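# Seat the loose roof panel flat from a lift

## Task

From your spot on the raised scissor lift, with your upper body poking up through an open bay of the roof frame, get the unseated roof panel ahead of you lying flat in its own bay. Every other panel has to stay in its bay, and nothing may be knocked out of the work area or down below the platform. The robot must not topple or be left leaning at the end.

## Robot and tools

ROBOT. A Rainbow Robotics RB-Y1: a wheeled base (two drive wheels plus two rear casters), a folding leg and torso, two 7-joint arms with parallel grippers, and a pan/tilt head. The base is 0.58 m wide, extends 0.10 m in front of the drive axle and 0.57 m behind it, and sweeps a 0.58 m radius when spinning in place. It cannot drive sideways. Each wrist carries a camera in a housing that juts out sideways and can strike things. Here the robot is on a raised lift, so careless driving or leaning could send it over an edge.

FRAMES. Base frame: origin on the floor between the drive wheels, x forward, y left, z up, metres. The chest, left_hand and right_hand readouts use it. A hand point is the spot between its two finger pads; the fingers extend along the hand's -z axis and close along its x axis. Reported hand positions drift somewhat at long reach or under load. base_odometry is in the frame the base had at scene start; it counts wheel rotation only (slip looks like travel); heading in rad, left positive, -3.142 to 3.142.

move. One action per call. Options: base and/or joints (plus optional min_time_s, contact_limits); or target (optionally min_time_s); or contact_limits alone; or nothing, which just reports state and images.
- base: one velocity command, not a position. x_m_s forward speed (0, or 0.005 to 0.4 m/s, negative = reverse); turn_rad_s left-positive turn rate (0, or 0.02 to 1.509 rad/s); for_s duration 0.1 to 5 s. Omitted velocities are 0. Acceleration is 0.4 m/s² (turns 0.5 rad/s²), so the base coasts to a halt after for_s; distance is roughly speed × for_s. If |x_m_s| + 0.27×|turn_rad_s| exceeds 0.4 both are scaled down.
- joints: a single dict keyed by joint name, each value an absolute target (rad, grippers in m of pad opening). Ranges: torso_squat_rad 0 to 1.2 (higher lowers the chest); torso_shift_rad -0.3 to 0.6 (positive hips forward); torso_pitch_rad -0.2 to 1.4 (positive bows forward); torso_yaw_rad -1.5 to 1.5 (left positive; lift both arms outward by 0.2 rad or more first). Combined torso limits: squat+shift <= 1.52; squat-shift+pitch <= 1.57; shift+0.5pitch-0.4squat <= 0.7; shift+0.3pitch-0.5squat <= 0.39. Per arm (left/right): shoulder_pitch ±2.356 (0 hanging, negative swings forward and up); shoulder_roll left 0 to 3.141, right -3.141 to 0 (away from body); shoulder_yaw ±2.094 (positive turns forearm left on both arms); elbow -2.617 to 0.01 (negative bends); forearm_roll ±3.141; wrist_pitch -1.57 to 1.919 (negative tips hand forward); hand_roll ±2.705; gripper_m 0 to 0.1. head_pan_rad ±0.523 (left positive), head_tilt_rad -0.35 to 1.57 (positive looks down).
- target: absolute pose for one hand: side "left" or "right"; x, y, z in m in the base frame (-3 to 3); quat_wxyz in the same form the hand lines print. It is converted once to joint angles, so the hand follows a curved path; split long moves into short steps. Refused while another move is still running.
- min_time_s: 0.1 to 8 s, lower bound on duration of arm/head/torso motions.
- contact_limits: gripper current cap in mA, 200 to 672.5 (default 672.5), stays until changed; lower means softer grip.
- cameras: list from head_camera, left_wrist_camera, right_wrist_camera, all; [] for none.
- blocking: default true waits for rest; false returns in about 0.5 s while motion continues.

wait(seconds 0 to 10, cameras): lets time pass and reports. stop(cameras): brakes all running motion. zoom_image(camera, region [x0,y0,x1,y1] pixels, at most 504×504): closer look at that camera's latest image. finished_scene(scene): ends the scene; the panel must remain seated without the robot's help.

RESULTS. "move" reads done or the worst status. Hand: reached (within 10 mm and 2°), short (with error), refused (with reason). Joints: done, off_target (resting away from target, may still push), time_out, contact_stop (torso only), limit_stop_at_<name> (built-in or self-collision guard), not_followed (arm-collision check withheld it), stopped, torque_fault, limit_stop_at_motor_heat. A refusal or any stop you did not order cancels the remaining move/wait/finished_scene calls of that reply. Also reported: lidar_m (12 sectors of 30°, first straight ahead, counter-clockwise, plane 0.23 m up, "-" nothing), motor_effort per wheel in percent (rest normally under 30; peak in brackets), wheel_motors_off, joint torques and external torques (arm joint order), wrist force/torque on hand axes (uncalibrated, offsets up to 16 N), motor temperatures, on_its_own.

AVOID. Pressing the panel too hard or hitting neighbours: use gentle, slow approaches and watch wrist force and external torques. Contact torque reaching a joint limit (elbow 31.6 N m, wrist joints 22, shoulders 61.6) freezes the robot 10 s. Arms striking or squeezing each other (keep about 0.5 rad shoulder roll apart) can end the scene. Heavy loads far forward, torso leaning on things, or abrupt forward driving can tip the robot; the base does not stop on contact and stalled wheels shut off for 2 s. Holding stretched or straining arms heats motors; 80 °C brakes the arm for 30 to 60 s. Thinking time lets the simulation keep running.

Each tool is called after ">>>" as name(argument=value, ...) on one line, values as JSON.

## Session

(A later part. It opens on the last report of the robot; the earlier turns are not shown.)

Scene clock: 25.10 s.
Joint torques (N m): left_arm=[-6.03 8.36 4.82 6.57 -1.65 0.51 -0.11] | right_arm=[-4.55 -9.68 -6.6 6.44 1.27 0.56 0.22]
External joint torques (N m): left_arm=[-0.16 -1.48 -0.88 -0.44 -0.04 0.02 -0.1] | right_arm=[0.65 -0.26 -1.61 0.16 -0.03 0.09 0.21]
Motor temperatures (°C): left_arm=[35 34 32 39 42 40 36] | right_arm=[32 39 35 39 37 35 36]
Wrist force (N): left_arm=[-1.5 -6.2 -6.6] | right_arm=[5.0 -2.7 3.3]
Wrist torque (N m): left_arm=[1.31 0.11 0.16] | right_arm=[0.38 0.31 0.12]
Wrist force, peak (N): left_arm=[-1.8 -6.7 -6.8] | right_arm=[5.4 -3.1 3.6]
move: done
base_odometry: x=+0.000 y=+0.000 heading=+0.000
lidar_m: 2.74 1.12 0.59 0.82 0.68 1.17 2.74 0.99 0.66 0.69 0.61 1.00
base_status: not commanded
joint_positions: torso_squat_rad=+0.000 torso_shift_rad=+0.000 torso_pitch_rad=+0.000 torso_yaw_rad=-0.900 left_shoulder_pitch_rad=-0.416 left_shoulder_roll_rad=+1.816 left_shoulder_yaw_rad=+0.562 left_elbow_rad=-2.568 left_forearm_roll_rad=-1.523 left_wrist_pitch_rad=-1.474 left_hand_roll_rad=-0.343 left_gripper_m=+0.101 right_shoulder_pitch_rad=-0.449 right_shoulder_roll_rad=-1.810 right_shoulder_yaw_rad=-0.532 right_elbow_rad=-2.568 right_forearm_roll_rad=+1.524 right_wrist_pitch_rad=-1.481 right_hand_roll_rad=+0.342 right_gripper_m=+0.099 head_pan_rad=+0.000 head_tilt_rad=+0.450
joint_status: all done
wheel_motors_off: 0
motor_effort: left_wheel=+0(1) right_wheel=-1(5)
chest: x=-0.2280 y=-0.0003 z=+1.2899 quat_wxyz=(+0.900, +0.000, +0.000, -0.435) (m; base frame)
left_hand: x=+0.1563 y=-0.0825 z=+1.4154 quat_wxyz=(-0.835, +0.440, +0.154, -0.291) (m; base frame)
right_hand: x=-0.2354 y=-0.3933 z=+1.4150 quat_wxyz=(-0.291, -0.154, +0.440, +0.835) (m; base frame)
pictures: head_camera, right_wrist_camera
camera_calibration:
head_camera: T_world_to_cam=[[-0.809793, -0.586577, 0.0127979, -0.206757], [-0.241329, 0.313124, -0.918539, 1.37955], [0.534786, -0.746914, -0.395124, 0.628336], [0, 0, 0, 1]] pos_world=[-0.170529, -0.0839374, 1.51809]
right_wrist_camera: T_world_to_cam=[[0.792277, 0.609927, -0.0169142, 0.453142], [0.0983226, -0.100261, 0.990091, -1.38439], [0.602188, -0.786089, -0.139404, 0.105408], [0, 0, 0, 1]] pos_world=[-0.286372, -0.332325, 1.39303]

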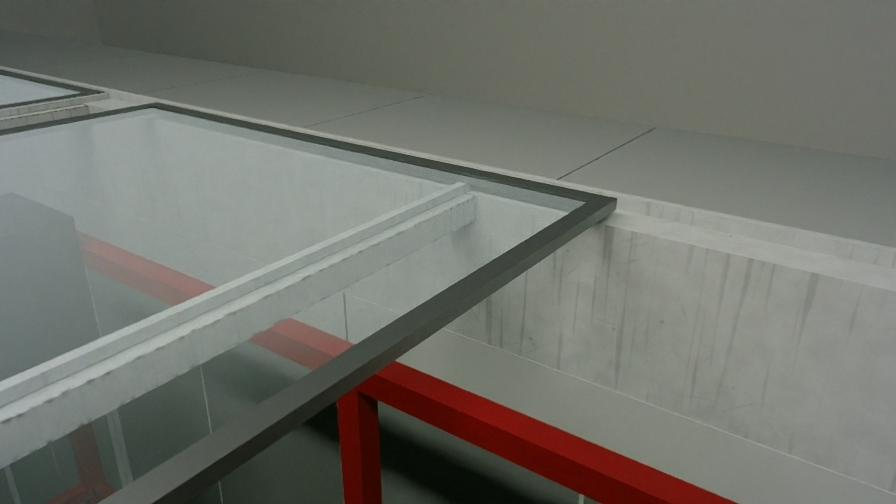

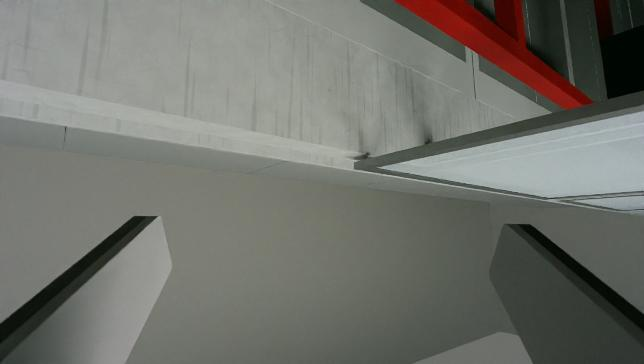

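>>> move(joints={"torso_yaw_rad": 0.0, "head_tilt_rad": 0.7, "head_pan_rad": 0.0}, cameras=[])

>>> move(base={"x_m_s": -0.08, "for_s": 1.0}, cameras=["head_camera"])

>>> move(joints={"right_shoulder_pitch_rad": 0.8, "right_shoulder_roll_rad": -0.3, "right_shoulder_yaw_rad": 0.0, "right_elbow_rad": -2.3, "right_forearm_roll_rad": 0.0, "right_wrist_pitch_rad": -0.5, "right_hand_roll_rad": -1.57}, min_time_s=2.5, cameras=["head_camera"])

>>> move(joints={"left_shoulder_pitch_rad": 0.8, "left_shoulder_roll_rad": 0.3, "left_shoulder_yaw_rad": 0.0, "left_elbow_rad": -2.3, "left_forearm_roll_rad": 0.0, "left_wrist_pitch_rad": -0.5, "left_hand_roll_rad": 1.57}, min_time_s=2.5, cameras=["head_camera", "left_wrist_camera", "right_wrist_camera"])

Scene clock: 31.90 s.
Joint torques (N m): left_arm=[-6.05 8.75 5.09 6.48 -1.64 0.5 -0.16] | right_arm=[-4.72 -9.63 -6.3 6.41 1.2 0.57 0.12]
External joint torques (N m): left_arm=[-0.18 -1.09 -0.61 -0.52 -0.03 0.01 -0.15] | right_arm=[0.47 -0.21 -1.31 0.13 -0.09 0.09 0.11]
Motor temperatures (°C): left_arm=[35 34 32 39 42 40 36] | right_arm=[32 39 35 39 37 35 36]
Wrist force (N): left_arm=[-1.5 -6.2 -6.7] | right_arm=[5.0 -2.9 3.5]
Wrist torque (N m): left_arm=[1.30 0.11 0.16] | right_arm=[0.40 0.30 0.12]
Wrist force, peak (N): left_arm=[-1.8 -6.7 -6.9] | right_arm=[5.3 -3.0 3.6]
move: done
base_odometry: x=+0.000 y=+0.000 heading=+0.000
lidar_m: 2.75 1.11 0.59 0.82 0.69 1.16 2.72 0.99 0.66 0.68 0.60 0.99
base_status: not commanded
joint_positions: torso_squat_rad=+0.000 torso_shift_rad=+0.000 torso_pitch_rad=+0.000 torso_yaw_rad=+0.000 left_shoulder_pitch_rad=-0.416 left_shoulder_roll_rad=+1.816 left_shoulder_yaw_rad=+0.562 left_elbow_rad=-2.568 left_forearm_roll_rad=-1.523 left_wrist_pitch_rad=-1.474 left_hand_roll_rad=-0.343 left_gripper_m=+0.101 right_shoulder_pitch_rad=-0.449 right_shoulder_roll_rad=-1.810 right_shoulder_yaw_rad=-0.532 right_elbow_rad=-2.568 right_forearm_roll_rad=+1.524 right_wrist_pitch_rad=-1.481 right_hand_roll_rad=+0.342 right_gripper_m=+0.099 head_pan_rad=+0.000 head_tilt_rad=+0.700
joint_status: all done
wheel_motors_off: 0
motor_effort: left_wheel=+0(1) right_wheel=+3(5)
chest: x=-0.2280 y=-0.0003 z=+1.2899 quat_wxyz=(+1.000, +0.000, +0.000, +0.000) (m; base frame)
left_hand: x=+0.0752 y=+0.2497 z=+1.4156 quat_wxyz=(-0.625, +0.330, +0.330, -0.625) (m; base frame)
right_hand: x=+0.0753 y=-0.2503 z=+1.4151 quat_wxyz=(-0.625, -0.330, +0.330, +0.626) (m; base frame)
pictures: none
No camera images: "cameras" was empty.

Scene clock: 34.13 s.
Joint torques (N m): left_arm=[-5.74 8.64 5.14 6.51 -1.57 0.46 -0.18] | right_arm=[-4.91 -9.83 -6.54 6.57 1.13 0.54 0.22]
External joint torques (N m): left_arm=[0.13 -1.2 -0.55 -0.5 0.04 -0.03 -0.17] | right_arm=[0.28 -0.41 -1.55 0.29 -0.16 0.07 0.21]
Motor temperatures (°C): left_arm=[35 34 32 39 42 40 36] | right_arm=[32 39 35 39 37 35 36]
Wrist force (N): left_arm=[-1.3 -6.2 -5.8] | right_arm=[5.0 -3.0 3.3]
Wrist torque (N m): left_arm=[1.30 0.13 0.16] | right_arm=[0.42 0.30 0.13]
Wrist force, peak (N): left_arm=[-1.1 -6.8 -7.0] | right_arm=[5.1 -3.1 4.0]
move: done
base_odometry: x=-0.080 y=+0.000 heading=+0.001
lidar_m: 2.78 1.15 0.64 0.81 0.64 1.17 2.71 0.98 0.60 0.68 0.64 0.99
base_status: done (sent for 1 of 1 s)
joint_positions: torso_squat_rad=+0.000 torso_shift_rad=+0.000 torso_pitch_rad=+0.000 torso_yaw_rad=+0.000 left_shoulder_pitch_rad=-0.416 left_shoulder_roll_rad=+1.816 left_shoulder_yaw_rad=+0.562 left_elbow_rad=-2.568 left_forearm_roll_rad=-1.523 left_wrist_pitch_rad=-1.474 left_hand_roll_rad=-0.343 left_gripper_m=+0.101 right_shoulder_pitch_rad=-0.449 right_shoulder_roll_rad=-1.810 right_shoulder_yaw_rad=-0.532 right_elbow_rad=-2.568 right_forearm_roll_rad=+1.524 right_wrist_pitch_rad=-1.481 right_hand_roll_rad=+0.342 right_gripper_m=+0.099 head_pan_rad=+0.000 head_tilt_rad=+0.700
joint_status: not commanded
wheel_motors_off: 0
motor_effort: left_wheel=+16(35) right_wheel=-13(32)
chest: x=-0.2280 y=-0.0003 z=+1.2899 quat_wxyz=(+1.000, +0.000, +0.000, +0.000) (m; base frame)
left_hand: x=+0.0752 y=+0.2497 z=+1.4156 quat_wxyz=(-0.625, +0.330, +0.330, -0.625) (m; base frame)
right_hand: x=+0.0752 y=-0.2503 z=+1.4151 quat_wxyz=(-0.625, -0.330, +0.330, +0.626) (m; base frame)
pictures: head_camera
camera_calibration:
head_camera: T_world_to_cam=[[-0.039171, -0.998968, 0.022985, -0.0464951], [-0.609863, 0.00567951, -0.792486, 1.11231], [0.791538, -0.0450602, -0.609456, 1.00927], [0, 0, 0, 1]] pos_world=[-0.122334, -0.00728678, 1.49766]

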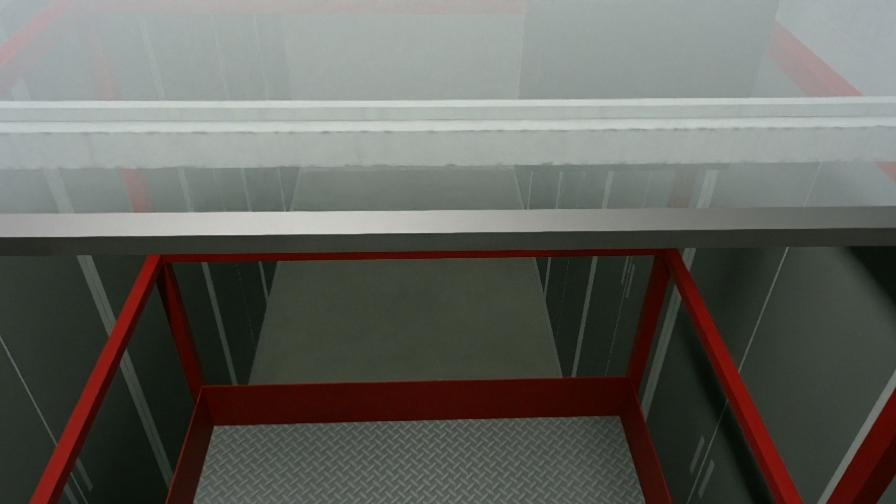

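Scene clock: 36.97 s.
Joint torques (N m): left_arm=[-5.88 8.79 4.8 6.53 -1.58 0.5 -0.11] | right_arm=[2.74 -3.18 -3.46 -9.5 -0.09 -1.78 0.28]
External joint torques (N m): left_arm=[-0.02 -1.05 -0.89 -0.47 0.03 0.01 -0.1] | right_arm=[0.83 0.62 -0.44 -0.41 0 -0.2 0.26]
Motor temperatures (°C): left_arm=[35 34 32 39 42 40 36] | right_arm=[32 39 35 39 37 35 36]
Wrist force (N): left_arm=[-1.2 -6.1 -6.4] | right_arm=[3.1 -3.6 9.7]
Wrist torque (N m): left_arm=[1.30 0.14 0.16] | right_arm=[0.42 0.17 0.08]
Wrist force, peak (N): left_arm=[-1.5 -6.7 -6.7] | right_arm=[2.9 -4.9 10.0]
move: done
base_odometry: x=-0.080 y=+0.000 heading=+0.001
lidar_m: 2.78 1.15 0.63 0.82 0.64 1.16 2.70 0.98 0.61 0.68 0.64 0.98
base_status: not commanded
joint_positions: torso_squat_rad=+0.000 torso_shift_rad=+0.000 torso_pitch_rad=+0.000 torso_yaw_rad=+0.000 left_shoulder_pitch_rad=-0.416 left_shoulder_roll_rad=+1.816 left_shoulder_yaw_rad=+0.562 left_elbow_rad=-2.568 left_forearm_roll_rad=-1.523 left_wrist_pitch_rad=-1.474 left_hand_roll_rad=-0.343 left_gripper_m=+0.101 right_shoulder_pitch_rad=+0.800 right_shoulder_roll_rad=-0.300 right_shoulder_yaw_rad=+0.000 right_elbow_rad=-2.300 right_forearm_roll_rad=+0.000 right_wrist_pitch_rad=-0.500 right_hand_roll_rad=-1.570 right_gripper_m=+0.099 head_pan_rad=+0.000 head_tilt_rad=+0.700
joint_status: all done
wheel_motors_off: 0
motor_effort: left_wheel=+16(17) right_wheel=-13(15)
chest: x=-0.2280 y=-0.0003 z=+1.2899 quat_wxyz=(+1.000, +0.000, +0.000, +0.000) (m; base frame)
left_hand: x=+0.0752 y=+0.2497 z=+1.4156 quat_wxyz=(-0.625, +0.330, +0.330, -0.625) (m; base frame)
right_hand: x=+0.0584 y=-0.2817 z=+1.2137 quat_wxyz=(+0.462, +0.518, -0.659, -0.289) (m; base frame)
pictures: head_camera
camera_calibration:
head_camera: T_world_to_cam=[[-0.0391681, -0.998968, 0.0229826, -0.046495], [-0.609814, 0.00567684, -0.792524, 1.11231], [0.791576, -0.0450568, -0.609408, 1.00928], [0, 0, 0, 1]] pos_world=[-0.122434, -0.00728678, 1.49766]

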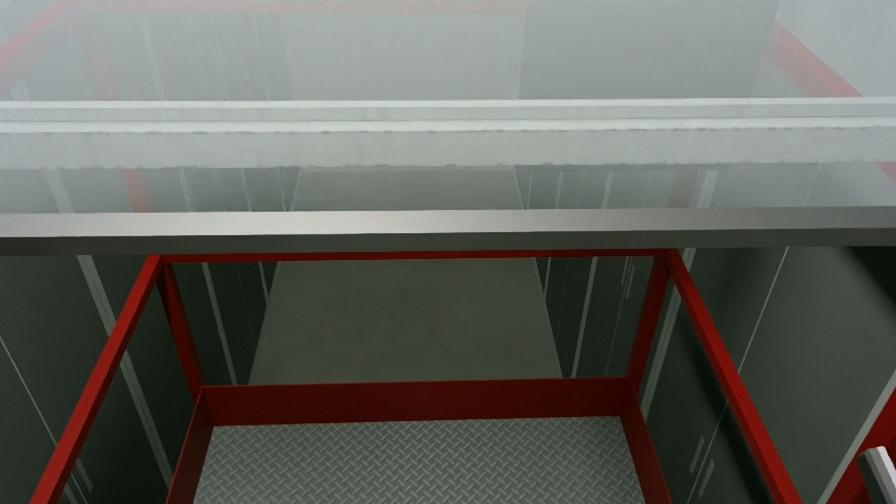

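Scene clock: 39.77 s.
Joint torques (N m): left_arm=[1.21 2.98 1.85 -9.23 -0.04 -1.97 -0.38] | right_arm=[2.52 -3.39 -3.43 -9.67 -0.02 -1.96 0.16]
External joint torques (N m): left_arm=[-0.27 -0.73 -1.28 0.95 -0.41 -0.23 -0.35] | right_arm=[0.6 0.41 -0.42 -0.58 0.07 -0.37 0.14]
Motor temperatures (°C): left_arm=[35 34 32 39 42 40 36] | right_arm=[32 39 35 39 37 35 36]
Wrist force (N): left_arm=[-3.7 -6.2 -0.9] | right_arm=[3.2 -3.7 9.5]
Wrist torque (N m): left_arm=[1.35 -0.07 0.21] | right_arm=[0.42 0.19 0.09]
Wrist force, peak (N): left_arm=[-0.8 -17.6 -4.0] | right_arm=[3.2 -3.8 9.7]
move: done
base_odometry: x=-0.080 y=+0.000 heading=+0.001
lidar_m: 2.78 1.15 0.63 0.81 0.63 1.17 2.71 0.99 0.62 0.69 0.64 0.99
base_status: not commanded
joint_positions: torso_squat_rad=+0.000 torso_shift_rad=+0.000 torso_pitch_rad=+0.000 torso_yaw_rad=+0.000 left_shoulder_pitch_rad=+0.800 left_shoulder_roll_rad=+0.300 left_shoulder_yaw_rad=+0.000 left_elbow_rad=-2.300 left_forearm_roll_rad=+0.000 left_wrist_pitch_rad=-0.500 left_hand_roll_rad=+1.570 left_gripper_m=+0.101 right_shoulder_pitch_rad=+0.800 right_shoulder_roll_rad=-0.300 right_shoulder_yaw_rad=+0.000 right_elbow_rad=-2.300 right_forearm_roll_rad=+0.000 right_wrist_pitch_rad=-0.500 right_hand_roll_rad=-1.570 right_gripper_m=+0.099 head_pan_rad=+0.000 head_tilt_rad=+0.700
joint_status: all done
wheel_motors_off: 0
motor_effort: left_wheel=+16(17) right_wheel=-9(16)
chest: x=-0.2280 y=-0.0003 z=+1.2899 quat_wxyz=(+1.000, +0.000, +0.000, +0.000) (m; base frame)
left_hand: x=+0.0583 y=+0.2813 z=+1.2142 quat_wxyz=(+0.462, -0.518, -0.659, +0.288) (m; base frame)
right_hand: x=+0.0584 y=-0.2817 z=+1.2137 quat_wxyz=(+0.462, +0.518, -0.659, -0.289) (m; base frame)
pictures: head_camera, left_wrist_camera, right_wrist_camera
camera_calibration:
head_camera: T_world_to_cam=[[-0.0392295, -0.998968, 0.0229039, -0.0464844], [-0.609811, 0.00577663, -0.792526, 1.11232], [0.791576, -0.0450575, -0.609408, 1.00927], [0, 0, 0, 1]] pos_world=[-0.122434, -0.00738664, 1.49766]
left_wrist_camera: T_world_to_cam=[[-0.0587317, 0.951932, 0.300626, -0.631405], [-0.799856, -0.225062, 0.556396, -0.538069], [0.597311, -0.207779, 0.774627, -0.841595], [0, 0, 0, 1]] pos_world=[0.0352329, 0.30509, 1.14112]
right_wrist_camera: T_world_to_cam=[[0.0578699, 0.950345, -0.305771, 0.638327], [-0.776103, 0.235479, 0.584991, -0.565394], [0.627946, 0.203457, 0.751192, -0.815549], [0, 0, 0, 1]] pos_world=[0.0363771, -0.307563, 1.13857]

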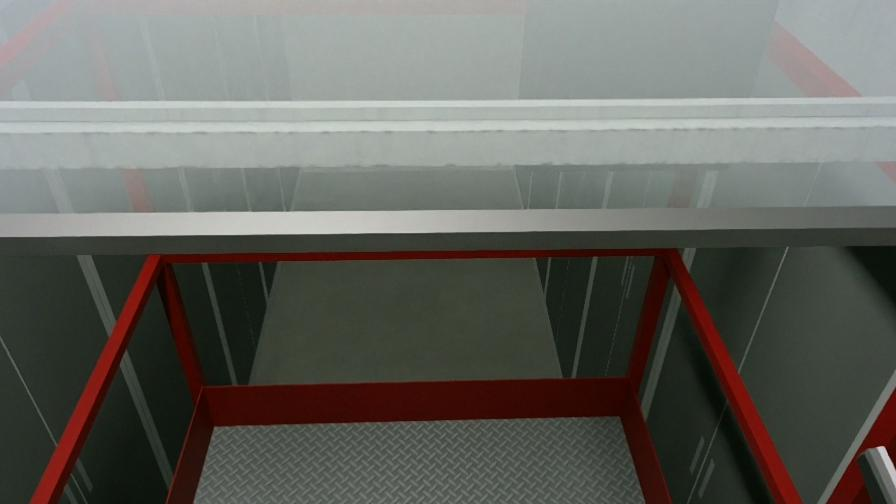

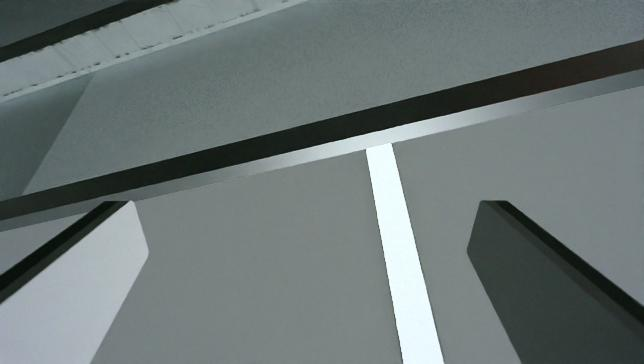

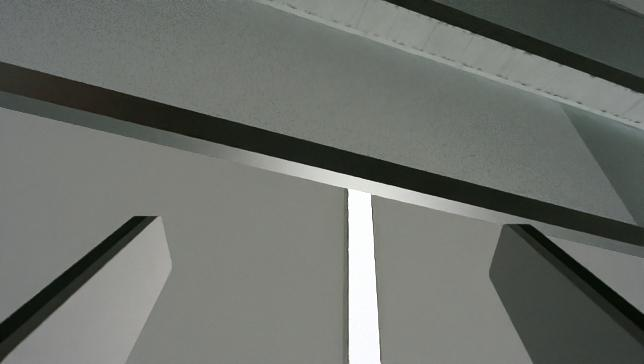

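>>> zoom_image(camera="left_wrist_camera", region=[0, 0, 322, 182])

>>> zoom_image(camera="right_wrist_camera", region=[322, 0, 644, 182])

>>> move(joints={"torso_squat_rad": 0.6, "head_tilt_rad": 0.5}, base={"x_m_s": 0.1, "for_s": 2.1}, min_time_s=2.2)

Scaled by 1.565 from the camera's 644x364 image, which has a finer 1265x715 frame.

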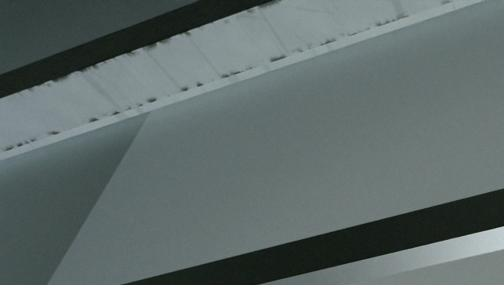

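Scaled by 1.565 from the camera's 644x364 image, which has a finer 1265x715 frame.

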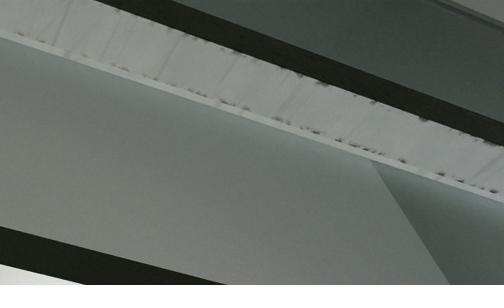

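Scene clock: 42.87 s.
Joint torques (N m): left_arm=[1.59 3.07 1.85 -9.08 0.08 -2.04 -0.38] | right_arm=[2.59 -3.69 -3.53 -9.72 -0.06 -1.93 0.28]
External joint torques (N m): left_arm=[0.11 -0.64 -1.28 1.1 -0.29 -0.31 -0.35] | right_arm=[0.66 0.11 -0.51 -0.63 0.03 -0.34 0.26]
Motor temperatures (°C): left_arm=[35 34 32 39 42 40 36] | right_arm=[32 39 35 39 37 35 36]
Wrist force (N): left_arm=[-3.7 -6.3 -0.7] | right_arm=[3.2 -3.8 9.4]
Wrist torque (N m): left_arm=[1.37 -0.08 0.19] | right_arm=[0.45 0.17 0.09]
Wrist force, peak (N): left_arm=[-3.8 -6.7 -1.0] | right_arm=[3.2 -3.4 9.9]
move: done
base_odometry: x=+0.130 y=+0.000 heading=+0.002
lidar_m: 2.78 1.00 0.57 0.82 0.77 0.76 2.71 0.75 0.72 0.56 0.56 1.00
base_status: done (sent for 2.1 of 2.1 s)
joint_positions: torso_squat_rad=+0.600 torso_shift_rad=+0.000 torso_pitch_rad=+0.000 torso_yaw_rad=+0.000 left_shoulder_pitch_rad=+0.800 left_shoulder_roll_rad=+0.300 left_shoulder_yaw_rad=+0.000 left_elbow_rad=-2.300 left_forearm_roll_rad=+0.000 left_wrist_pitch_rad=-0.500 left_hand_roll_rad=+1.570 left_gripper_m=+0.101 right_shoulder_pitch_rad=+0.800 right_shoulder_roll_rad=-0.300 right_shoulder_yaw_rad=+0.000 right_elbow_rad=-2.300 right_forearm_roll_rad=+0.000 right_wrist_pitch_rad=-0.500 right_hand_roll_rad=-1.570 right_gripper_m=+0.099 head_pan_rad=+0.000 head_tilt_rad=+0.500
joint_status: all done
wheel_motors_off: 0
motor_effort: left_wheel=+11(40) right_wheel=-10(27)
chest: x=-0.2281 y=-0.0003 z=+1.1677 quat_wxyz=(+1.000, +0.000, +0.000, +0.000) (m; base frame)
left_hand: x=+0.0583 y=+0.2813 z=+1.0920 quat_wxyz=(+0.462, -0.518, -0.659, +0.288) (m; base frame)
right_hand: x=+0.0584 y=-0.2817 z=+1.0915 quat_wxyz=(+0.462, +0.518, -0.659, -0.289) (m; base frame)
pictures: head_camera, left_wrist_camera, right_wrist_camera
camera_calibration:
head_camera: T_world_to_cam=[[-0.0430921, -0.998963, 0.0146926, -0.0332438], [-0.44018, 0.00578194, -0.897891, 1.19447], [0.896875, -0.0451594, -0.439973, 0.724742], [0, 0, 0, 1]] pos_world=[-0.125656, -0.00738678, 1.39186]
left_wrist_camera: T_world_to_cam=[[-0.0587728, 0.951934, 0.300612, -0.594624], [-0.799936, -0.225058, 0.556284, -0.469905], [0.5972, -0.207776, 0.774713, -0.746943], [0, 0, 0, 1]] pos_world=[0.0352331, 0.30509, 1.01882]
right_wrist_camera: T_world_to_cam=[[0.0578928, 0.95034, -0.305783, 0.600971], [-0.77615, 0.235488, 0.584924, -0.493836], [0.627885, 0.20347, 0.751239, -0.723795], [0, 0, 0, 1]] pos_world=[0.036377, -0.307563, 1.01637]

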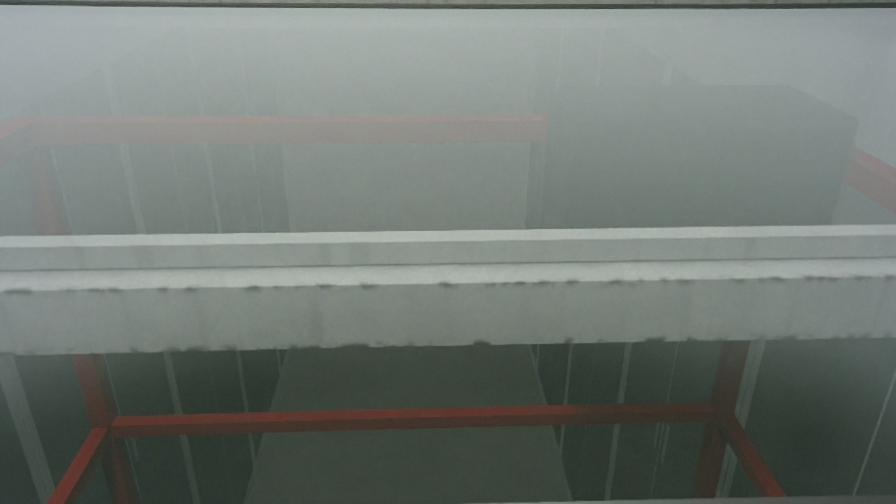

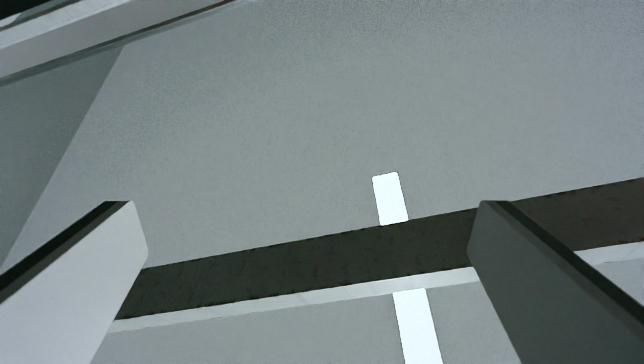

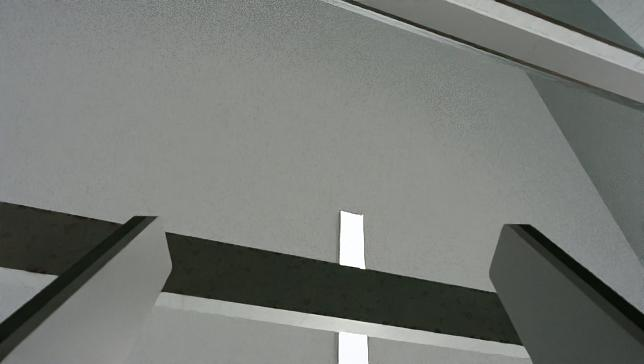

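>>> move(target={"side": "left", "x": 0.2, "y": 0.30, "z": 1.08, "quat_wxyz": [0.2988, -0.6409, -0.6409, 0.2988]}, min_time_s=1.2, cameras=[])

>>> move(target={"side": "right", "x": 0.2, "y": -0.25, "z": 1.08, "quat_wxyz": [0.2988, 0.6409, -0.6409, -0.2988]}, min_time_s=1.2, cameras=[])

>>> move(target={"side": "left", "x": 0.38, "y": 0.31, "z": 1.10, "quat_wxyz": [0.2988, -0.6409, -0.6409, 0.2988]}, min_time_s=1.2, cameras=[])

>>> move(target={"side": "right", "x": 0.38, "y": -0.23, "z": 1.10, "quat_wxyz": [0.2988, 0.6409, -0.6409, -0.2988]}, min_time_s=1.2, cameras=[])

>>> move(target={"side": "left", "x": 0.40, "y": 0.309, "z": 1.21, "quat_wxyz": [0.2988, -0.6409, -0.6409, 0.2988]}, min_time_s=1.0, cameras=[])

>>> move(target={"side": "left", "x": 0.40, "y": 0.346, "z": 1.21, "quat_wxyz": [0.2988, -0.6409, -0.6409, 0.2988]}, min_time_s=0.7, cameras=[])

>>> move(target={"side": "right", "x": 0.40, "y": -0.231, "z": 1.21, "quat_wxyz": [0.2988, 0.6409, -0.6409, -0.2988]}, min_time_s=1.0, cameras=[])

>>> move(target={"side": "right", "x": 0.40, "y": -0.194, "z": 1.21, "quat_wxyz": [0.2988, 0.6409, -0.6409, -0.2988]}, min_time_s=0.7)

Scene clock: 45.40 s.
Joint torques (N m): left_arm=[-8.36 2.98 2.75 -8.91 0.01 -1.49 -0.27] | right_arm=[2.36 -3.37 -3.39 -9.4 -0.16 -1.78 0.32]
External joint torques (N m): left_arm=[0.78 -1.26 0.35 1.32 -0.18 0.05 -0.25] | right_arm=[0.44 0.43 -0.37 -0.31 -0.07 -0.19 0.3]
Motor temperatures (°C): left_arm=[35 34 32 39 42 40 36] | right_arm=[32 39 35 39 37 35 36]
Wrist force (N): left_arm=[-1.3 -6.6 0.4] | right_arm=[3.2 -3.9 9.4]
Wrist torque (N m): left_arm=[1.38 0.10 0.20] | right_arm=[0.44 0.19 0.08]
Wrist force, peak (N): left_arm=[-3.5 -6.9 -0.6] | right_arm=[3.3 -4.0 9.5]
move: done
base_odometry: x=+0.130 y=+0.000 heading=+0.002
lidar_m: 2.78 1.01 0.55 0.82 0.77 0.77 2.70 0.75 0.71 0.57 0.53 0.98
base_status: not commanded
joint_positions: torso_squat_rad=+0.600 torso_shift_rad=+0.000 torso_pitch_rad=+0.000 torso_yaw_rad=+0.000 left_shoulder_pitch_rad=+0.122 left_shoulder_roll_rad=+0.190 left_shoulder_yaw_rad=+0.047 left_elbow_rad=-1.628 left_forearm_roll_rad=+0.111 left_wrist_pitch_rad=-0.747 left_hand_roll_rad=+1.684 left_gripper_m=+0.101 right_shoulder_pitch_rad=+0.800 right_shoulder_roll_rad=-0.300 right_shoulder_yaw_rad=+0.000 right_elbow_rad=-2.300 right_forearm_roll_rad=+0.000 right_wrist_pitch_rad=-0.500 right_hand_roll_rad=-1.570 right_gripper_m=+0.099 head_pan_rad=+0.000 head_tilt_rad=+0.500
joint_status: all done
wheel_motors_off: 0
motor_effort: left_wheel=+12(13) right_wheel=-11(13)
chest: x=-0.2281 y=-0.0003 z=+1.1677 quat_wxyz=(+1.000, +0.000, +0.000, +0.000) (m; base frame)
left_hand: x=+0.1998 y=+0.2998 z=+1.0804 quat_wxyz=(+0.300, -0.640, -0.640, +0.300) (m; base frame)
left_hand_status: reached (checked arc, planned for 1.2 s): 0 mm and 0.2 deg off.
right_hand: x=+0.0584 y=-0.2817 z=+1.0915 quat_wxyz=(+0.462, +0.518, -0.659, -0.289) (m; base frame)
pictures: none
No camera images: "cameras" was empty.

Scene clock: 46.93 s.
Joint torques (N m): left_arm=[-8.49 3.04 2.32 -9.12 0.07 -1.57 -0.18] | right_arm=[-7 -1.09 -1.18 -9.33 -0.15 -1.58 0.04]
External joint torques (N m): left_arm=[0.65 -1.19 -0.07 1.12 -0.12 -0.03 -0.16] | right_arm=[1.04 0.61 -0.21 -0.01 -0.33 -0.16 0.03]
Motor temperatures (°C): left_arm=[35 34 32 39 42 40 36] | right_arm=[32 39 35 39 37 35 36]
Wrist force (N): left_arm=[-1.4 -6.8 0.3] | right_arm=[5.1 -3.4 10.7]
Wrist torque (N m): left_arm=[1.42 0.10 0.19] | right_arm=[0.43 0.29 0.10]
Wrist force, peak (N): left_arm=[-1.7 -6.9 0.3] | right_arm=[5.4 -3.4 10.8]
move: done
base_odometry: x=+0.130 y=+0.000 heading=+0.002
lidar_m: 2.77 1.01 0.56 0.81 0.77 0.76 2.71 0.75 0.71 0.57 0.54 0.99
base_status: not commanded
joint_positions: torso_squat_rad=+0.600 torso_shift_rad=+0.000 torso_pitch_rad=+0.000 torso_yaw_rad=+0.000 left_shoulder_pitch_rad=+0.122 left_shoulder_roll_rad=+0.190 left_shoulder_yaw_rad=+0.047 left_elbow_rad=-1.628 left_forearm_roll_rad=+0.111 left_wrist_pitch_rad=-0.747 left_hand_roll_rad=+1.684 left_gripper_m=+0.101 right_shoulder_pitch_rad=+0.132 right_shoulder_roll_rad=-0.086 right_shoulder_yaw_rad=+0.022 right_elbow_rad=-1.668 right_forearm_roll_rad=-0.068 right_wrist_pitch_rad=-0.724 right_hand_roll_rad=-1.592 right_gripper_m=+0.099 head_pan_rad=+0.000 head_tilt_rad=+0.500
joint_status: all done
wheel_motors_off: 0
motor_effort: left_wheel=+11(13) right_wheel=-9(13)
chest: x=-0.2280 y=-0.0003 z=+1.1677 quat_wxyz=(+1.000, +0.000, +0.000, +0.000) (m; base frame)
left_hand: x=+0.1998 y=+0.2999 z=+1.0804 quat_wxyz=(+0.300, -0.640, -0.640, +0.300) (m; base frame)
right_hand: x=+0.1998 y=-0.2501 z=+1.0801 quat_wxyz=(+0.300, +0.640, -0.640, -0.300) (m; base frame)
right_hand_status: reached (checked arc, planned for 1.2 s): 0 mm and 0.2 deg off.
pictures: none
No camera images: "cameras" was empty.

Scene clock: 48.73 s.
Joint torques (N m): left_arm=[-20.22 7.64 1.7 -7.99 0.13 -1.42 -0.12] | right_arm=[-6.96 -1.28 -1.08 -9.84 -0.06 -1.64 0.08]
External joint torques (N m): left_arm=[1 -1.2 0.22 1.42 -0.12 0.12 -0.1] | right_arm=[1.08 0.41 -0.11 -0.52 -0.24 -0.22 0.08]
Motor temperatures (°C): left_arm=[35 34 32 39 42 40 36] | right_arm=[32 39 35 39 37 35 36]
Wrist force (N): left_arm=[-1.5 -6.5 0.8] | right_arm=[5.3 -3.5 10.7]
Wrist torque (N m): left_arm=[1.37 0.08 0.19] | right_arm=[0.43 0.31 0.11]
Wrist force, peak (N): left_arm=[-2.1 -7.4 0.4] | right_arm=[5.5 -3.4 11.0]
move: done
base_odometry: x=+0.130 y=+0.000 heading=+0.002
lidar_m: 2.78 1.01 0.56 0.83 0.77 0.77 2.72 0.74 0.72 0.57 0.54 1.00
base_status: not commanded
joint_positions: torso_squat_rad=+0.600 torso_shift_rad=+0.000 torso_pitch_rad=+0.000 torso_yaw_rad=+0.000 left_shoulder_pitch_rad=-0.683 left_shoulder_roll_rad=+0.287 left_shoulder_yaw_rad=+0.110 left_elbow_rad=-0.560 left_forearm_roll_rad=+0.133 left_wrist_pitch_rad=-1.006 left_hand_roll_rad=+1.709 left_gripper_m=+0.101 right_shoulder_pitch_rad=+0.132 right_shoulder_roll_rad=-0.086 right_shoulder_yaw_rad=+0.022 right_elbow_rad=-1.668 right_forearm_roll_rad=-0.068 right_wrist_pitch_rad=-0.724 right_hand_roll_rad=-1.592 right_gripper_m=+0.099 head_pan_rad=+0.000 head_tilt_rad=+0.500
joint_status: all done
wheel_motors_off: 0
motor_effort: left_wheel=+12(13) right_wheel=-8(12)
chest: x=-0.2280 y=-0.0003 z=+1.1677 quat_wxyz=(+1.000, +0.000, +0.000, +0.000) (m; base frame)
left_hand: x=+0.3795 y=+0.3098 z=+1.1008 quat_wxyz=(+0.301, -0.640, -0.640, +0.302) (m; base frame)
left_hand_status: reached (checked arc, planned for 1.4 s): 1 mm and 0.4 deg off.
right_hand: x=+0.1998 y=-0.2501 z=+1.0801 quat_wxyz=(+0.300, +0.640, -0.640, -0.300) (m; base frame)
pictures: none
No camera images: "cameras" was empty.

Scene clock: 50.40 s.
Joint torques (N m): left_arm=[-20.44 7.49 1.52 -8.19 0.23 -1.55 -0.11] | right_arm=[-17.85 -5.63 -2.14 -8.64 -0.06 -1.56 0.12]
External joint torques (N m): left_arm=[0.77 -1.35 0.04 1.21 -0.02 -0.01 -0.1] | right_arm=[1.45 -0.41 -1.74 0.15 -0.28 -0.14 0.11]
Motor temperatures (°C): left_arm=[35 34 32 39 42 40 36] | right_arm=[32 39 35 39 37 35 36]
Wrist force (N): left_arm=[-1.9 -6.4 0.8] | right_arm=[5.1 -3.5 11.1]
Wrist torque (N m): left_arm=[1.35 0.06 0.20] | right_arm=[0.43 0.30 0.09]
Wrist force, peak (N): left_arm=[-1.7 -7.0 0.8] | right_arm=[5.4 -4.4 11.4]
move: done
base_odometry: x=+0.130 y=+0.000 heading=+0.002
lidar_m: 2.78 1.00 0.56 0.82 0.76 0.78 2.71 0.75 0.71 0.56 0.54 0.99
base_status: not commanded
joint_positions: torso_squat_rad=+0.600 torso_shift_rad=+0.000 torso_pitch_rad=+0.000 torso_yaw_rad=+0.000 left_shoulder_pitch_rad=-0.682 left_shoulder_roll_rad=+0.287 left_shoulder_yaw_rad=+0.110 left_elbow_rad=-0.560 left_forearm_roll_rad=+0.133 left_wrist_pitch_rad=-1.006 left_hand_roll_rad=+1.709 left_gripper_m=+0.101 right_shoulder_pitch_rad=-0.661 right_shoulder_roll_rad=-0.123 right_shoulder_yaw_rad=-0.117 right_elbow_rad=-0.683 right_forearm_roll_rad=-0.120 right_wrist_pitch_rad=-0.943 right_hand_roll_rad=-1.547 right_gripper_m=+0.099 head_pan_rad=+0.000 head_tilt_rad=+0.500
joint_status: all done
wheel_motors_off: 0
motor_effort: left_wheel=+13(13) right_wheel=-8(13)
chest: x=-0.2281 y=-0.0003 z=+1.1677 quat_wxyz=(+1.000, +0.000, +0.000, +0.000) (m; base frame)
left_hand: x=+0.3795 y=+0.3098 z=+1.1007 quat_wxyz=(+0.301, -0.640, -0.640, +0.302) (m; base frame)
right_hand: x=+0.3797 y=-0.2298 z=+1.1001 quat_wxyz=(+0.300, +0.640, -0.640, -0.300) (m; base frame)
right_hand_status: reached (checked arc, planned for 1.3 s): 0 mm and 0.2 deg off.
pictures: none
No camera images: "cameras" was empty.

Scene clock: 51.73 s.
Joint torques (N m): left_arm=[-21.23 8.06 2.54 -9.61 0.22 -1.82 -0.29] | right_arm=[-17.69 -5.76 -2.19 -9.07 -0.02 -1.53 0.28]
External joint torques (N m): left_arm=[0.7 -1.19 0.16 0.66 0.04 -0.31 -0.27] | right_arm=[1.62 -0.54 -1.79 -0.28 -0.24 -0.11 0.27]
Motor temperatures (°C): left_arm=[35 34 32 39 42 40 36] | right_arm=[32 39 35 39 37 35 36]
Wrist force (N): left_arm=[-1.8 -6.9 0.9] | right_arm=[5.2 -3.3 11.0]
Wrist torque (N m): left_arm=[1.43 0.04 0.21] | right_arm=[0.41 0.32 0.10]
Wrist force, peak (N): left_arm=[-1.6 -7.4 0.6] | right_arm=[5.3 -3.5 11.1]
move: done
base_odometry: x=+0.130 y=+0.000 heading=+0.002
lidar_m: 2.77 1.01 0.56 0.83 0.76 0.76 2.70 0.76 0.72 0.55 0.55 1.00
base_status: not commanded
joint_positions: torso_squat_rad=+0.600 torso_shift_rad=+0.000 torso_pitch_rad=+0.000 torso_yaw_rad=+0.000 left_shoulder_pitch_rad=-0.669 left_shoulder_roll_rad=+0.324 left_shoulder_yaw_rad=+0.136 left_elbow_rad=-0.992 left_forearm_roll_rad=+0.152 left_wrist_pitch_rad=-0.596 left_hand_roll_rad=+1.692 left_gripper_m=+0.101 right_shoulder_pitch_rad=-0.661 right_shoulder_roll_rad=-0.123 right_shoulder_yaw_rad=-0.117 right_elbow_rad=-0.683 right_forearm_roll_rad=-0.120 right_wrist_pitch_rad=-0.943 right_hand_roll_rad=-1.547 right_gripper_m=+0.099 head_pan_rad=+0.000 head_tilt_rad=+0.500
joint_status: all done
wheel_motors_off: 0
motor_effort: left_wheel=+13(13) right_wheel=-10(12)
chest: x=-0.2281 y=-0.0003 z=+1.1677 quat_wxyz=(+1.000, +0.000, +0.000, +0.000) (m; base frame)
left_hand: x=+0.3994 y=+0.3087 z=+1.2101 quat_wxyz=(+0.297, -0.643, -0.642, +0.295) (m; base frame)
left_hand_status: reached (checked arc, planned for 1.0 s): 1 mm and 0.5 deg off.
right_hand: x=+0.3797 y=-0.2298 z=+1.1001 quat_wxyz=(+0.300, +0.640, -0.640, -0.300) (m; base frame)
pictures: none
No camera images: "cameras" was empty.

Scene clock: 52.77 s.
Joint torques (N m): left_arm=[-22.97 9.79 1.08 -8.63 0.37 -1.82 -0.2] | right_arm=[-18.27 -5.33 -1.87 -8.97 -0.02 -1.57 0.11]
External joint torques (N m): left_arm=[-1.02 -1.03 -1.84 1.44 0.11 -0.31 -0.19] | right_arm=[1.03 -0.11 -1.47 -0.18 -0.24 -0.15 0.1]
Motor temperatures (°C): left_arm=[35 34 32 39 42 40 36] | right_arm=[32 39 35 39 37 35 36]
Wrist force (N): left_arm=[-1.2 -6.9 0.4] | right_arm=[5.2 -3.2 11.0]
Wrist torque (N m): left_arm=[1.41 0.13 0.18] | right_arm=[0.42 0.31 0.10]
Wrist force, peak (N): left_arm=[-1.9 -6.9 0.6] | right_arm=[5.3 -3.3 11.0]
move: done
base_odometry: x=+0.130 y=+0.000 heading=+0.002
lidar_m: 2.78 1.01 0.56 0.82 0.77 0.77 2.71 0.75 0.72 0.55 0.54 0.99
base_status: not commanded
joint_positions: torso_squat_rad=+0.600 torso_shift_rad=+0.000 torso_pitch_rad=+0.000 torso_yaw_rad=+0.000 left_shoulder_pitch_rad=-0.678 left_shoulder_roll_rad=+0.409 left_shoulder_yaw_rad=+0.128 left_elbow_rad=-0.923 left_forearm_roll_rad=+0.159 left_wrist_pitch_rad=-0.630 left_hand_roll_rad=+1.773 left_gripper_m=+0.101 right_shoulder_pitch_rad=-0.661 right_shoulder_roll_rad=-0.123 right_shoulder_yaw_rad=-0.117 right_elbow_rad=-0.683 right_forearm_roll_rad=-0.120 right_wrist_pitch_rad=-0.943 right_hand_roll_rad=-1.547 right_gripper_m=+0.099 head_pan_rad=+0.000 head_tilt_rad=+0.500
joint_status: all done
wheel_motors_off: 0
motor_effort: left_wheel=+12(13) right_wheel=-9(11)
chest: x=-0.2281 y=-0.0003 z=+1.1677 quat_wxyz=(+1.000, +0.000, +0.000, +0.000) (m; base frame)
left_hand: x=+0.3998 y=+0.3461 z=+1.2102 quat_wxyz=(+0.299, -0.641, -0.641, +0.299) (m; base frame)
left_hand_status: reached (checked arc, planned for 0.7 s): 0 mm and 0.0 deg off.
right_hand: x=+0.3797 y=-0.2298 z=+1.1001 quat_wxyz=(+0.300, +0.640, -0.640, -0.300) (m; base frame)
pictures: none
No camera images: "cameras" was empty.

Scene clock: 54.10 s.
Joint torques (N m): left_arm=[-22.88 9.59 1.64 -8.66 0.39 -1.69 -0.15] | right_arm=[-19.85 -6.38 -2.67 -10.02 -0.17 -1.56 0.23]
External joint torques (N m): left_arm=[-0.93 -1.24 -1.28 1.4 0.13 -0.19 -0.13] | right_arm=[0.28 -0.76 -2.06 -0.58 -0.4 -0.15 0.23]
Motor temperatures (°C): left_arm=[35 34 32 39 42 40 36] | right_arm=[32 39 35 39 37 35 36]
Wrist force (N): left_arm=[-1.4 -6.4 0.4] | right_arm=[5.4 -3.4 11.0]
Wrist torque (N m): left_arm=[1.35 0.10 0.20] | right_arm=[0.43 0.35 0.10]
Wrist force, peak (N): left_arm=[-1.4 -6.9 0.8] | right_arm=[5.3 -3.9 11.4]
move: done
base_odometry: x=+0.130 y=+0.000 heading=+0.002
lidar_m: 2.79 1.01 0.56 0.82 0.77 0.76 2.70 0.76 0.71 0.58 0.55 1.00
base_status: not commanded
joint_positions: torso_squat_rad=+0.600 torso_shift_rad=+0.000 torso_pitch_rad=+0.000 torso_yaw_rad=+0.000 left_shoulder_pitch_rad=-0.678 left_shoulder_roll_rad=+0.409 left_shoulder_yaw_rad=+0.128 left_elbow_rad=-0.923 left_forearm_roll_rad=+0.159 left_wrist_pitch_rad=-0.630 left_hand_roll_rad=+1.773 left_gripper_m=+0.101 right_shoulder_pitch_rad=-0.678 right_shoulder_roll_rad=-0.140 right_shoulder_yaw_rad=-0.146 right_elbow_rad=-1.077 right_forearm_roll_rad=-0.140 right_wrist_pitch_rad=-0.537 right_hand_roll_rad=-1.513 right_gripper_m=+0.099 head_pan_rad=+0.000 head_tilt_rad=+0.500
joint_status: all done
wheel_motors_off: 0
motor_effort: left_wheel=+12(13) right_wheel=-6(12)
chest: x=-0.2281 y=-0.0003 z=+1.1677 quat_wxyz=(+1.000, +0.000, +0.000, +0.000) (m; base frame)
left_hand: x=+0.3998 y=+0.3461 z=+1.2102 quat_wxyz=(+0.299, -0.641, -0.641, +0.299) (m; base frame)
right_hand: x=+0.3996 y=-0.2308 z=+1.2095 quat_wxyz=(+0.298, +0.642, -0.641, -0.298) (m; base frame)
right_hand_status: reached (checked arc, planned for 1.0 s): 1 mm and 0.1 deg off.
pictures: none
No camera images: "cameras" was empty.

Scene clock: 55.13 s.
Joint torques (N m): left_arm=[-23.02 9.54 1.45 -8.72 0.48 -1.74 -0.03] | right_arm=[-20.8 -3.26 -2.13 -9.62 0.4 -1.28 0.21]
External joint torques (N m): left_arm=[-1.07 -1.28 -1.47 1.34 0.22 -0.24 -0.01] | right_arm=[-0.64 0.96 -2.22 -0.15 0.11 0.13 0.21]
Motor temperatures (°C): left_arm=[35 34 32 39 42 40 36] | right_arm=[32 39 35 39 37 35 36]
Wrist force (N): left_arm=[-1.5 -7.0 0.5] | right_arm=[5.1 -3.3 10.9]
Wrist torque (N m): left_arm=[1.44 0.10 0.19] | right_arm=[0.41 0.30 0.11]
Wrist force, peak (N): left_arm=[-1.5 -7.0 0.5] | right_arm=[5.8 -3.5 11.2]
move: done
base_odometry: x=+0.130 y=+0.000 heading=+0.002
lidar_m: 2.77 1.01 0.56 0.82 0.77 0.77 2.69 0.74 0.72 0.55 0.54 0.99
base_status: not commanded
joint_positions: torso_squat_rad=+0.600 torso_shift_rad=+0.000 torso_pitch_rad=+0.000 torso_yaw_rad=+0.000 left_shoulder_pitch_rad=-0.678 left_shoulder_roll_rad=+0.409 left_shoulder_yaw_rad=+0.128 left_elbow_rad=-0.923 left_forearm_roll_rad=+0.159 left_wrist_pitch_rad=-0.630 left_hand_roll_rad=+1.773 left_gripper_m=+0.101 right_shoulder_pitch_rad=-0.699 right_shoulder_roll_rad=-0.053 right_shoulder_yaw_rad=-0.155 right_elbow_rad=-1.075 right_forearm_roll_rad=-0.128 right_wrist_pitch_rad=-0.534 right_hand_roll_rad=-1.434 right_gripper_m=+0.099 head_pan_rad=+0.000 head_tilt_rad=+0.500
joint_status: all done
wheel_motors_off: 0
motor_effort: left_wheel=+13(13) right_wheel=-9(11)
chest: x=-0.2281 y=-0.0003 z=+1.1677 quat_wxyz=(+1.000, +0.000, +0.000, +0.000) (m; base frame)
left_hand: x=+0.3999 y=+0.3461 z=+1.2102 quat_wxyz=(+0.299, -0.641, -0.641, +0.299) (m; base frame)
right_hand: x=+0.4000 y=-0.1940 z=+1.2097 quat_wxyz=(+0.299, +0.641, -0.641, -0.299) (m; base frame)
right_hand_status: reached (checked arc, planned for 0.7 s): 0 mm and 0.0 deg off.
pictures: head_camera, left_wrist_camera, right_wrist_camera
camera_calibration:
head_camera: T_world_to_cam=[[-0.0430921, -0.998963, 0.0146926, -0.0331439], [-0.44018, 0.00578194, -0.897891, 1.19447], [0.896875, -0.0451594, -0.439973, 0.724747], [0, 0, 0, 1]] pos_world=[-0.125656, -0.00728678, 1.39186]
left_wrist_camera: T_world_to_cam=[[-0.019994, 0.999666, -0.0163958, -0.320255], [-0.930771, -0.0126233, 0.365386, -0.0380945], [0.365057, 0.0225662, 0.930712, -1.20483], [0, 0, 0, 1]] pos_world=[0.397972, 0.346856, 1.13002]
right_wrist_camera: T_world_to_cam=[[0.0204106, 0.999749, 0.00919629, 0.177481], [-0.91595, 0.0150111, 0.401011, -0.082901], [0.400772, -0.0166082, 0.916027, -1.19604], [0, 0, 0, 1]] pos_world=[0.399785, -0.196056, 1.12722]

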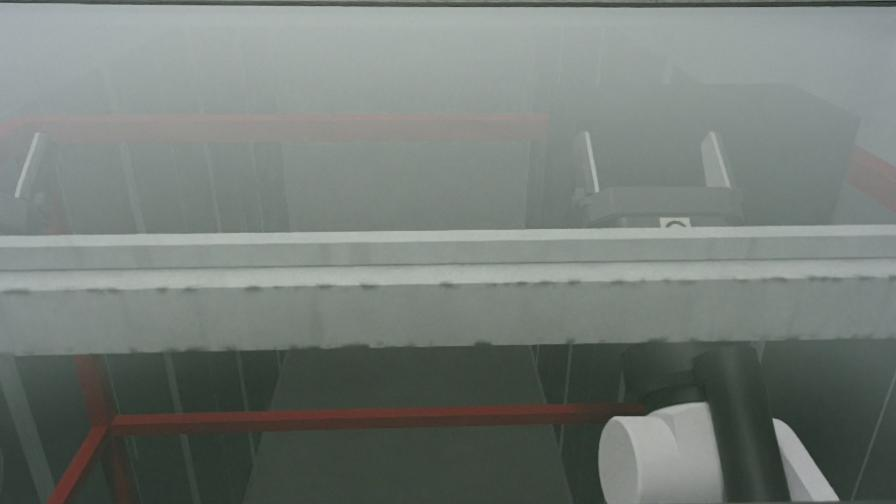

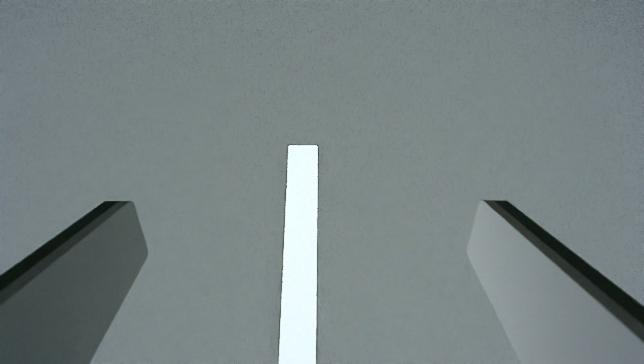

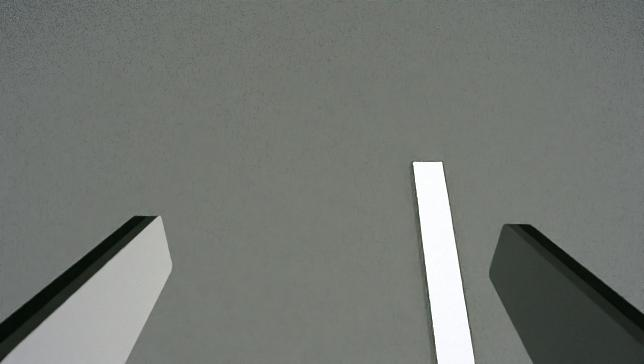

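>>> move(joints={"torso_squat_rad": 0.49, "head_tilt_rad": 0.45}, min_time_s=1.2, cameras=[])

>>> move(joints={"torso_squat_rad": 0.477}, min_time_s=0.8, cameras=[])

>>> move(joints={"torso_squat_rad": 0.464}, min_time_s=0.8, cameras=["head_camera"])

Scene clock: 57.03 s.
Joint torques (N m): left_arm=[-22.82 9.38 1.88 -8.55 0.42 -1.7 -0.05] | right_arm=[-20.81 -3.28 -1.77 -9.66 0.38 -1.17 0.23]
External joint torques (N m): left_arm=[-0.88 -1.44 -1.04 1.51 0.16 -0.19 -0.04] | right_arm=[-0.64 0.94 -1.87 -0.18 0.09 0.23 0.23]
Motor temperatures (°C): left_arm=[35 34 32 39 42 40 36] | right_arm=[33 39 35 39 37 35 36]
Wrist force (N): left_arm=[-1.6 -6.3 0.6] | right_arm=[5.1 -3.2 11.0]
Wrist torque (N m): left_arm=[1.35 0.08 0.18] | right_arm=[0.40 0.31 0.09]
Wrist force, peak (N): left_arm=[-1.5 -6.9 0.9] | right_arm=[5.2 -3.1 11.2]
move: done
base_odometry: x=+0.130 y=+0.000 heading=+0.002
lidar_m: 2.77 1.00 0.56 0.82 0.78 0.76 2.70 0.74 0.72 0.57 0.54 0.99
base_status: not commanded
joint_positions: torso_squat_rad=+0.490 torso_shift_rad=+0.000 torso_pitch_rad=+0.000 torso_yaw_rad=+0.000 left_shoulder_pitch_rad=-0.678 left_shoulder_roll_rad=+0.409 left_shoulder_yaw_rad=+0.128 left_elbow_rad=-0.923 left_forearm_roll_rad=+0.159 left_wrist_pitch_rad=-0.630 left_hand_roll_rad=+1.773 left_gripper_m=+0.101 right_shoulder_pitch_rad=-0.699 right_shoulder_roll_rad=-0.053 right_shoulder_yaw_rad=-0.155 right_elbow_rad=-1.075 right_forearm_roll_rad=-0.128 right_wrist_pitch_rad=-0.534 right_hand_roll_rad=-1.434 right_gripper_m=+0.099 head_pan_rad=+0.000 head_tilt_rad=+0.450
joint_status: all done
wheel_motors_off: 0
motor_effort: left_wheel=+11(13) right_wheel=-9(12)
chest: x=-0.2279 y=-0.0003 z=+1.2076 quat_wxyz=(+1.000, +0.000, +0.000, +0.000) (m; base frame)
left_hand: x=+0.4000 y=+0.3461 z=+1.2500 quat_wxyz=(+0.299, -0.641, -0.641, +0.299) (m; base frame)
right_hand: x=+0.4001 y=-0.1940 z=+1.2494 quat_wxyz=(+0.299, +0.641, -0.641, -0.299) (m; base frame)
pictures: none
No camera images: "cameras" was empty.

Scene clock: 58.13 s.
Joint torques (N m): left_arm=[-23.01 9.68 1.08 -8.71 0.33 -1.74 -0.08] | right_arm=[-20.86 -3.18 -1.86 -9.85 0.36 -1.26 0.19]
External joint torques (N m): left_arm=[-1.06 -1.14 -1.84 1.36 0.07 -0.24 -0.07] | right_arm=[-0.7 1.05 -1.96 -0.37 0.07 0.14 0.19]
Motor temperatures (°C): left_arm=[35 34 32 39 42 40 36] | right_arm=[33 39 35 39 37 35 36]
Wrist force (N): left_arm=[-1.4 -6.6 0.5] | right_arm=[5.2 -3.4 11.0]
Wrist torque (N m): left_arm=[1.39 0.09 0.18] | right_arm=[0.43 0.32 0.10]
Wrist force, peak (N): left_arm=[-1.7 -6.8 0.7] | right_arm=[5.2 -3.4 11.1]
move: done
base_odometry: x=+0.130 y=+0.000 heading=+0.002
lidar_m: 2.79 1.01 0.57 0.81 0.77 0.78 2.70 0.76 0.72 0.57 0.54 0.99
base_status: not commanded
joint_positions: torso_squat_rad=+0.477 torso_shift_rad=+0.000 torso_pitch_rad=+0.000 torso_yaw_rad=+0.000 left_shoulder_pitch_rad=-0.678 left_shoulder_roll_rad=+0.409 left_shoulder_yaw_rad=+0.128 left_elbow_rad=-0.923 left_forearm_roll_rad=+0.159 left_wrist_pitch_rad=-0.630 left_hand_roll_rad=+1.773 left_gripper_m=+0.101 right_shoulder_pitch_rad=-0.699 right_shoulder_roll_rad=-0.053 right_shoulder_yaw_rad=-0.155 right_elbow_rad=-1.075 right_forearm_roll_rad=-0.128 right_wrist_pitch_rad=-0.534 right_hand_roll_rad=-1.434 right_gripper_m=+0.099 head_pan_rad=+0.000 head_tilt_rad=+0.450
joint_status: all done
wheel_motors_off: 0
motor_effort: left_wheel=+12(13) right_wheel=-8(12)
chest: x=-0.2279 y=-0.0003 z=+1.2118 quat_wxyz=(+1.000, +0.000, +0.000, +0.000) (m; base frame)
left_hand: x=+0.4000 y=+0.3461 z=+1.2542 quat_wxyz=(+0.299, -0.641, -0.641, +0.299) (m; base frame)
right_hand: x=+0.4001 y=-0.1940 z=+1.2536 quat_wxyz=(+0.299, +0.641, -0.641, -0.299) (m; base frame)
pictures: none
No camera images: "cameras" was empty.

Scene clock: 59.23 s.
Joint torques (N m): left_arm=[-22.9 9.42 1.49 -8.78 0.25 -1.74 -0.18] | right_arm=[-20.53 -3.64 -1.88 -9.67 0.31 -1.3 0.22]
External joint torques (N m): left_arm=[-0.96 -1.4 -1.43 1.28 -0.01 -0.23 -0.17] | right_arm=[-0.37 0.58 -1.98 -0.19 0.02 0.11 0.21]
Motor temperatures (°C): left_arm=[35 34 32 39 42 40 36] | right_arm=[33 39 35 39 37 35 36]
Wrist force (N): left_arm=[-1.3 -6.7 0.4] | right_arm=[5.3 -3.4 10.8]
Wrist torque (N m): left_arm=[1.41 0.11 0.18] | right_arm=[0.43 0.34 0.09]
Wrist force, peak (N): left_arm=[-1.3 -6.9 0.3] | right_arm=[5.2 -3.1 11.1]
move: done
base_odometry: x=+0.130 y=+0.000 heading=+0.002
lidar_m: 2.79 1.01 0.56 0.81 0.77 0.76 2.70 0.76 0.72 0.56 0.55 1.00
base_status: not commanded
joint_positions: torso_squat_rad=+0.464 torso_shift_rad=+0.000 torso_pitch_rad=+0.000 torso_yaw_rad=+0.000 left_shoulder_pitch_rad=-0.678 left_shoulder_roll_rad=+0.409 left_shoulder_yaw_rad=+0.128 left_elbow_rad=-0.923 left_forearm_roll_rad=+0.159 left_wrist_pitch_rad=-0.630 left_hand_roll_rad=+1.773 left_gripper_m=+0.101 right_shoulder_pitch_rad=-0.699 right_shoulder_roll_rad=-0.053 right_shoulder_yaw_rad=-0.155 right_elbow_rad=-1.075 right_forearm_roll_rad=-0.128 right_wrist_pitch_rad=-0.534 right_hand_roll_rad=-1.434 right_gripper_m=+0.099 head_pan_rad=+0.000 head_tilt_rad=+0.450
joint_status: all done
wheel_motors_off: 0
motor_effort: left_wheel=+12(13) right_wheel=-10(12)
chest: x=-0.2279 y=-0.0003 z=+1.2159 quat_wxyz=(+1.000, +0.000, +0.000, +0.000) (m; base frame)
left_hand: x=+0.4000 y=+0.3461 z=+1.2583 quat_wxyz=(+0.299, -0.641, -0.641, +0.299) (m; base frame)
right_hand: x=+0.4001 y=-0.1940 z=+1.2578 quat_wxyz=(+0.299, +0.641, -0.641, -0.299) (m; base frame)
pictures: head_camera
camera_calibration:
head_camera: T_world_to_cam=[[-0.0437684, -0.998963, 0.0125338, -0.0309275], [-0.39498, 0.00577914, -0.918672, 1.27662], [0.917647, -0.0451594, -0.394823, 0.686156], [0, 0, 0, 1]] pos_world=[-0.126765, -0.00728678, 1.44409]

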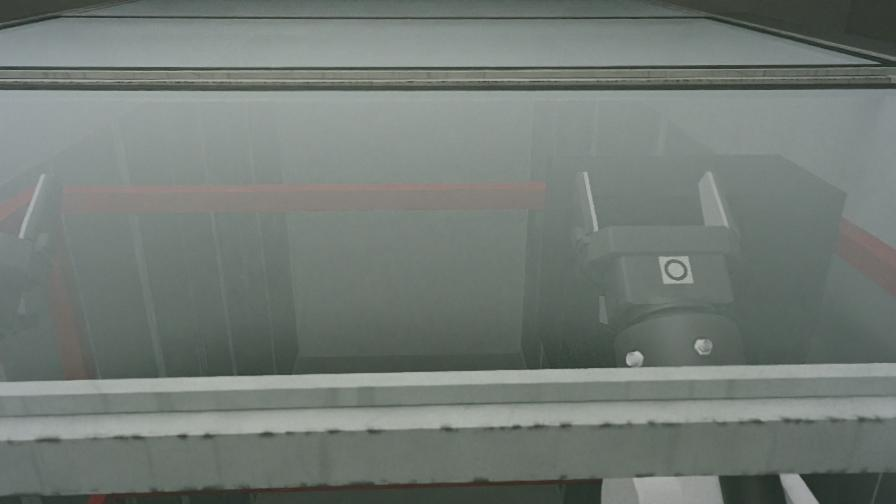

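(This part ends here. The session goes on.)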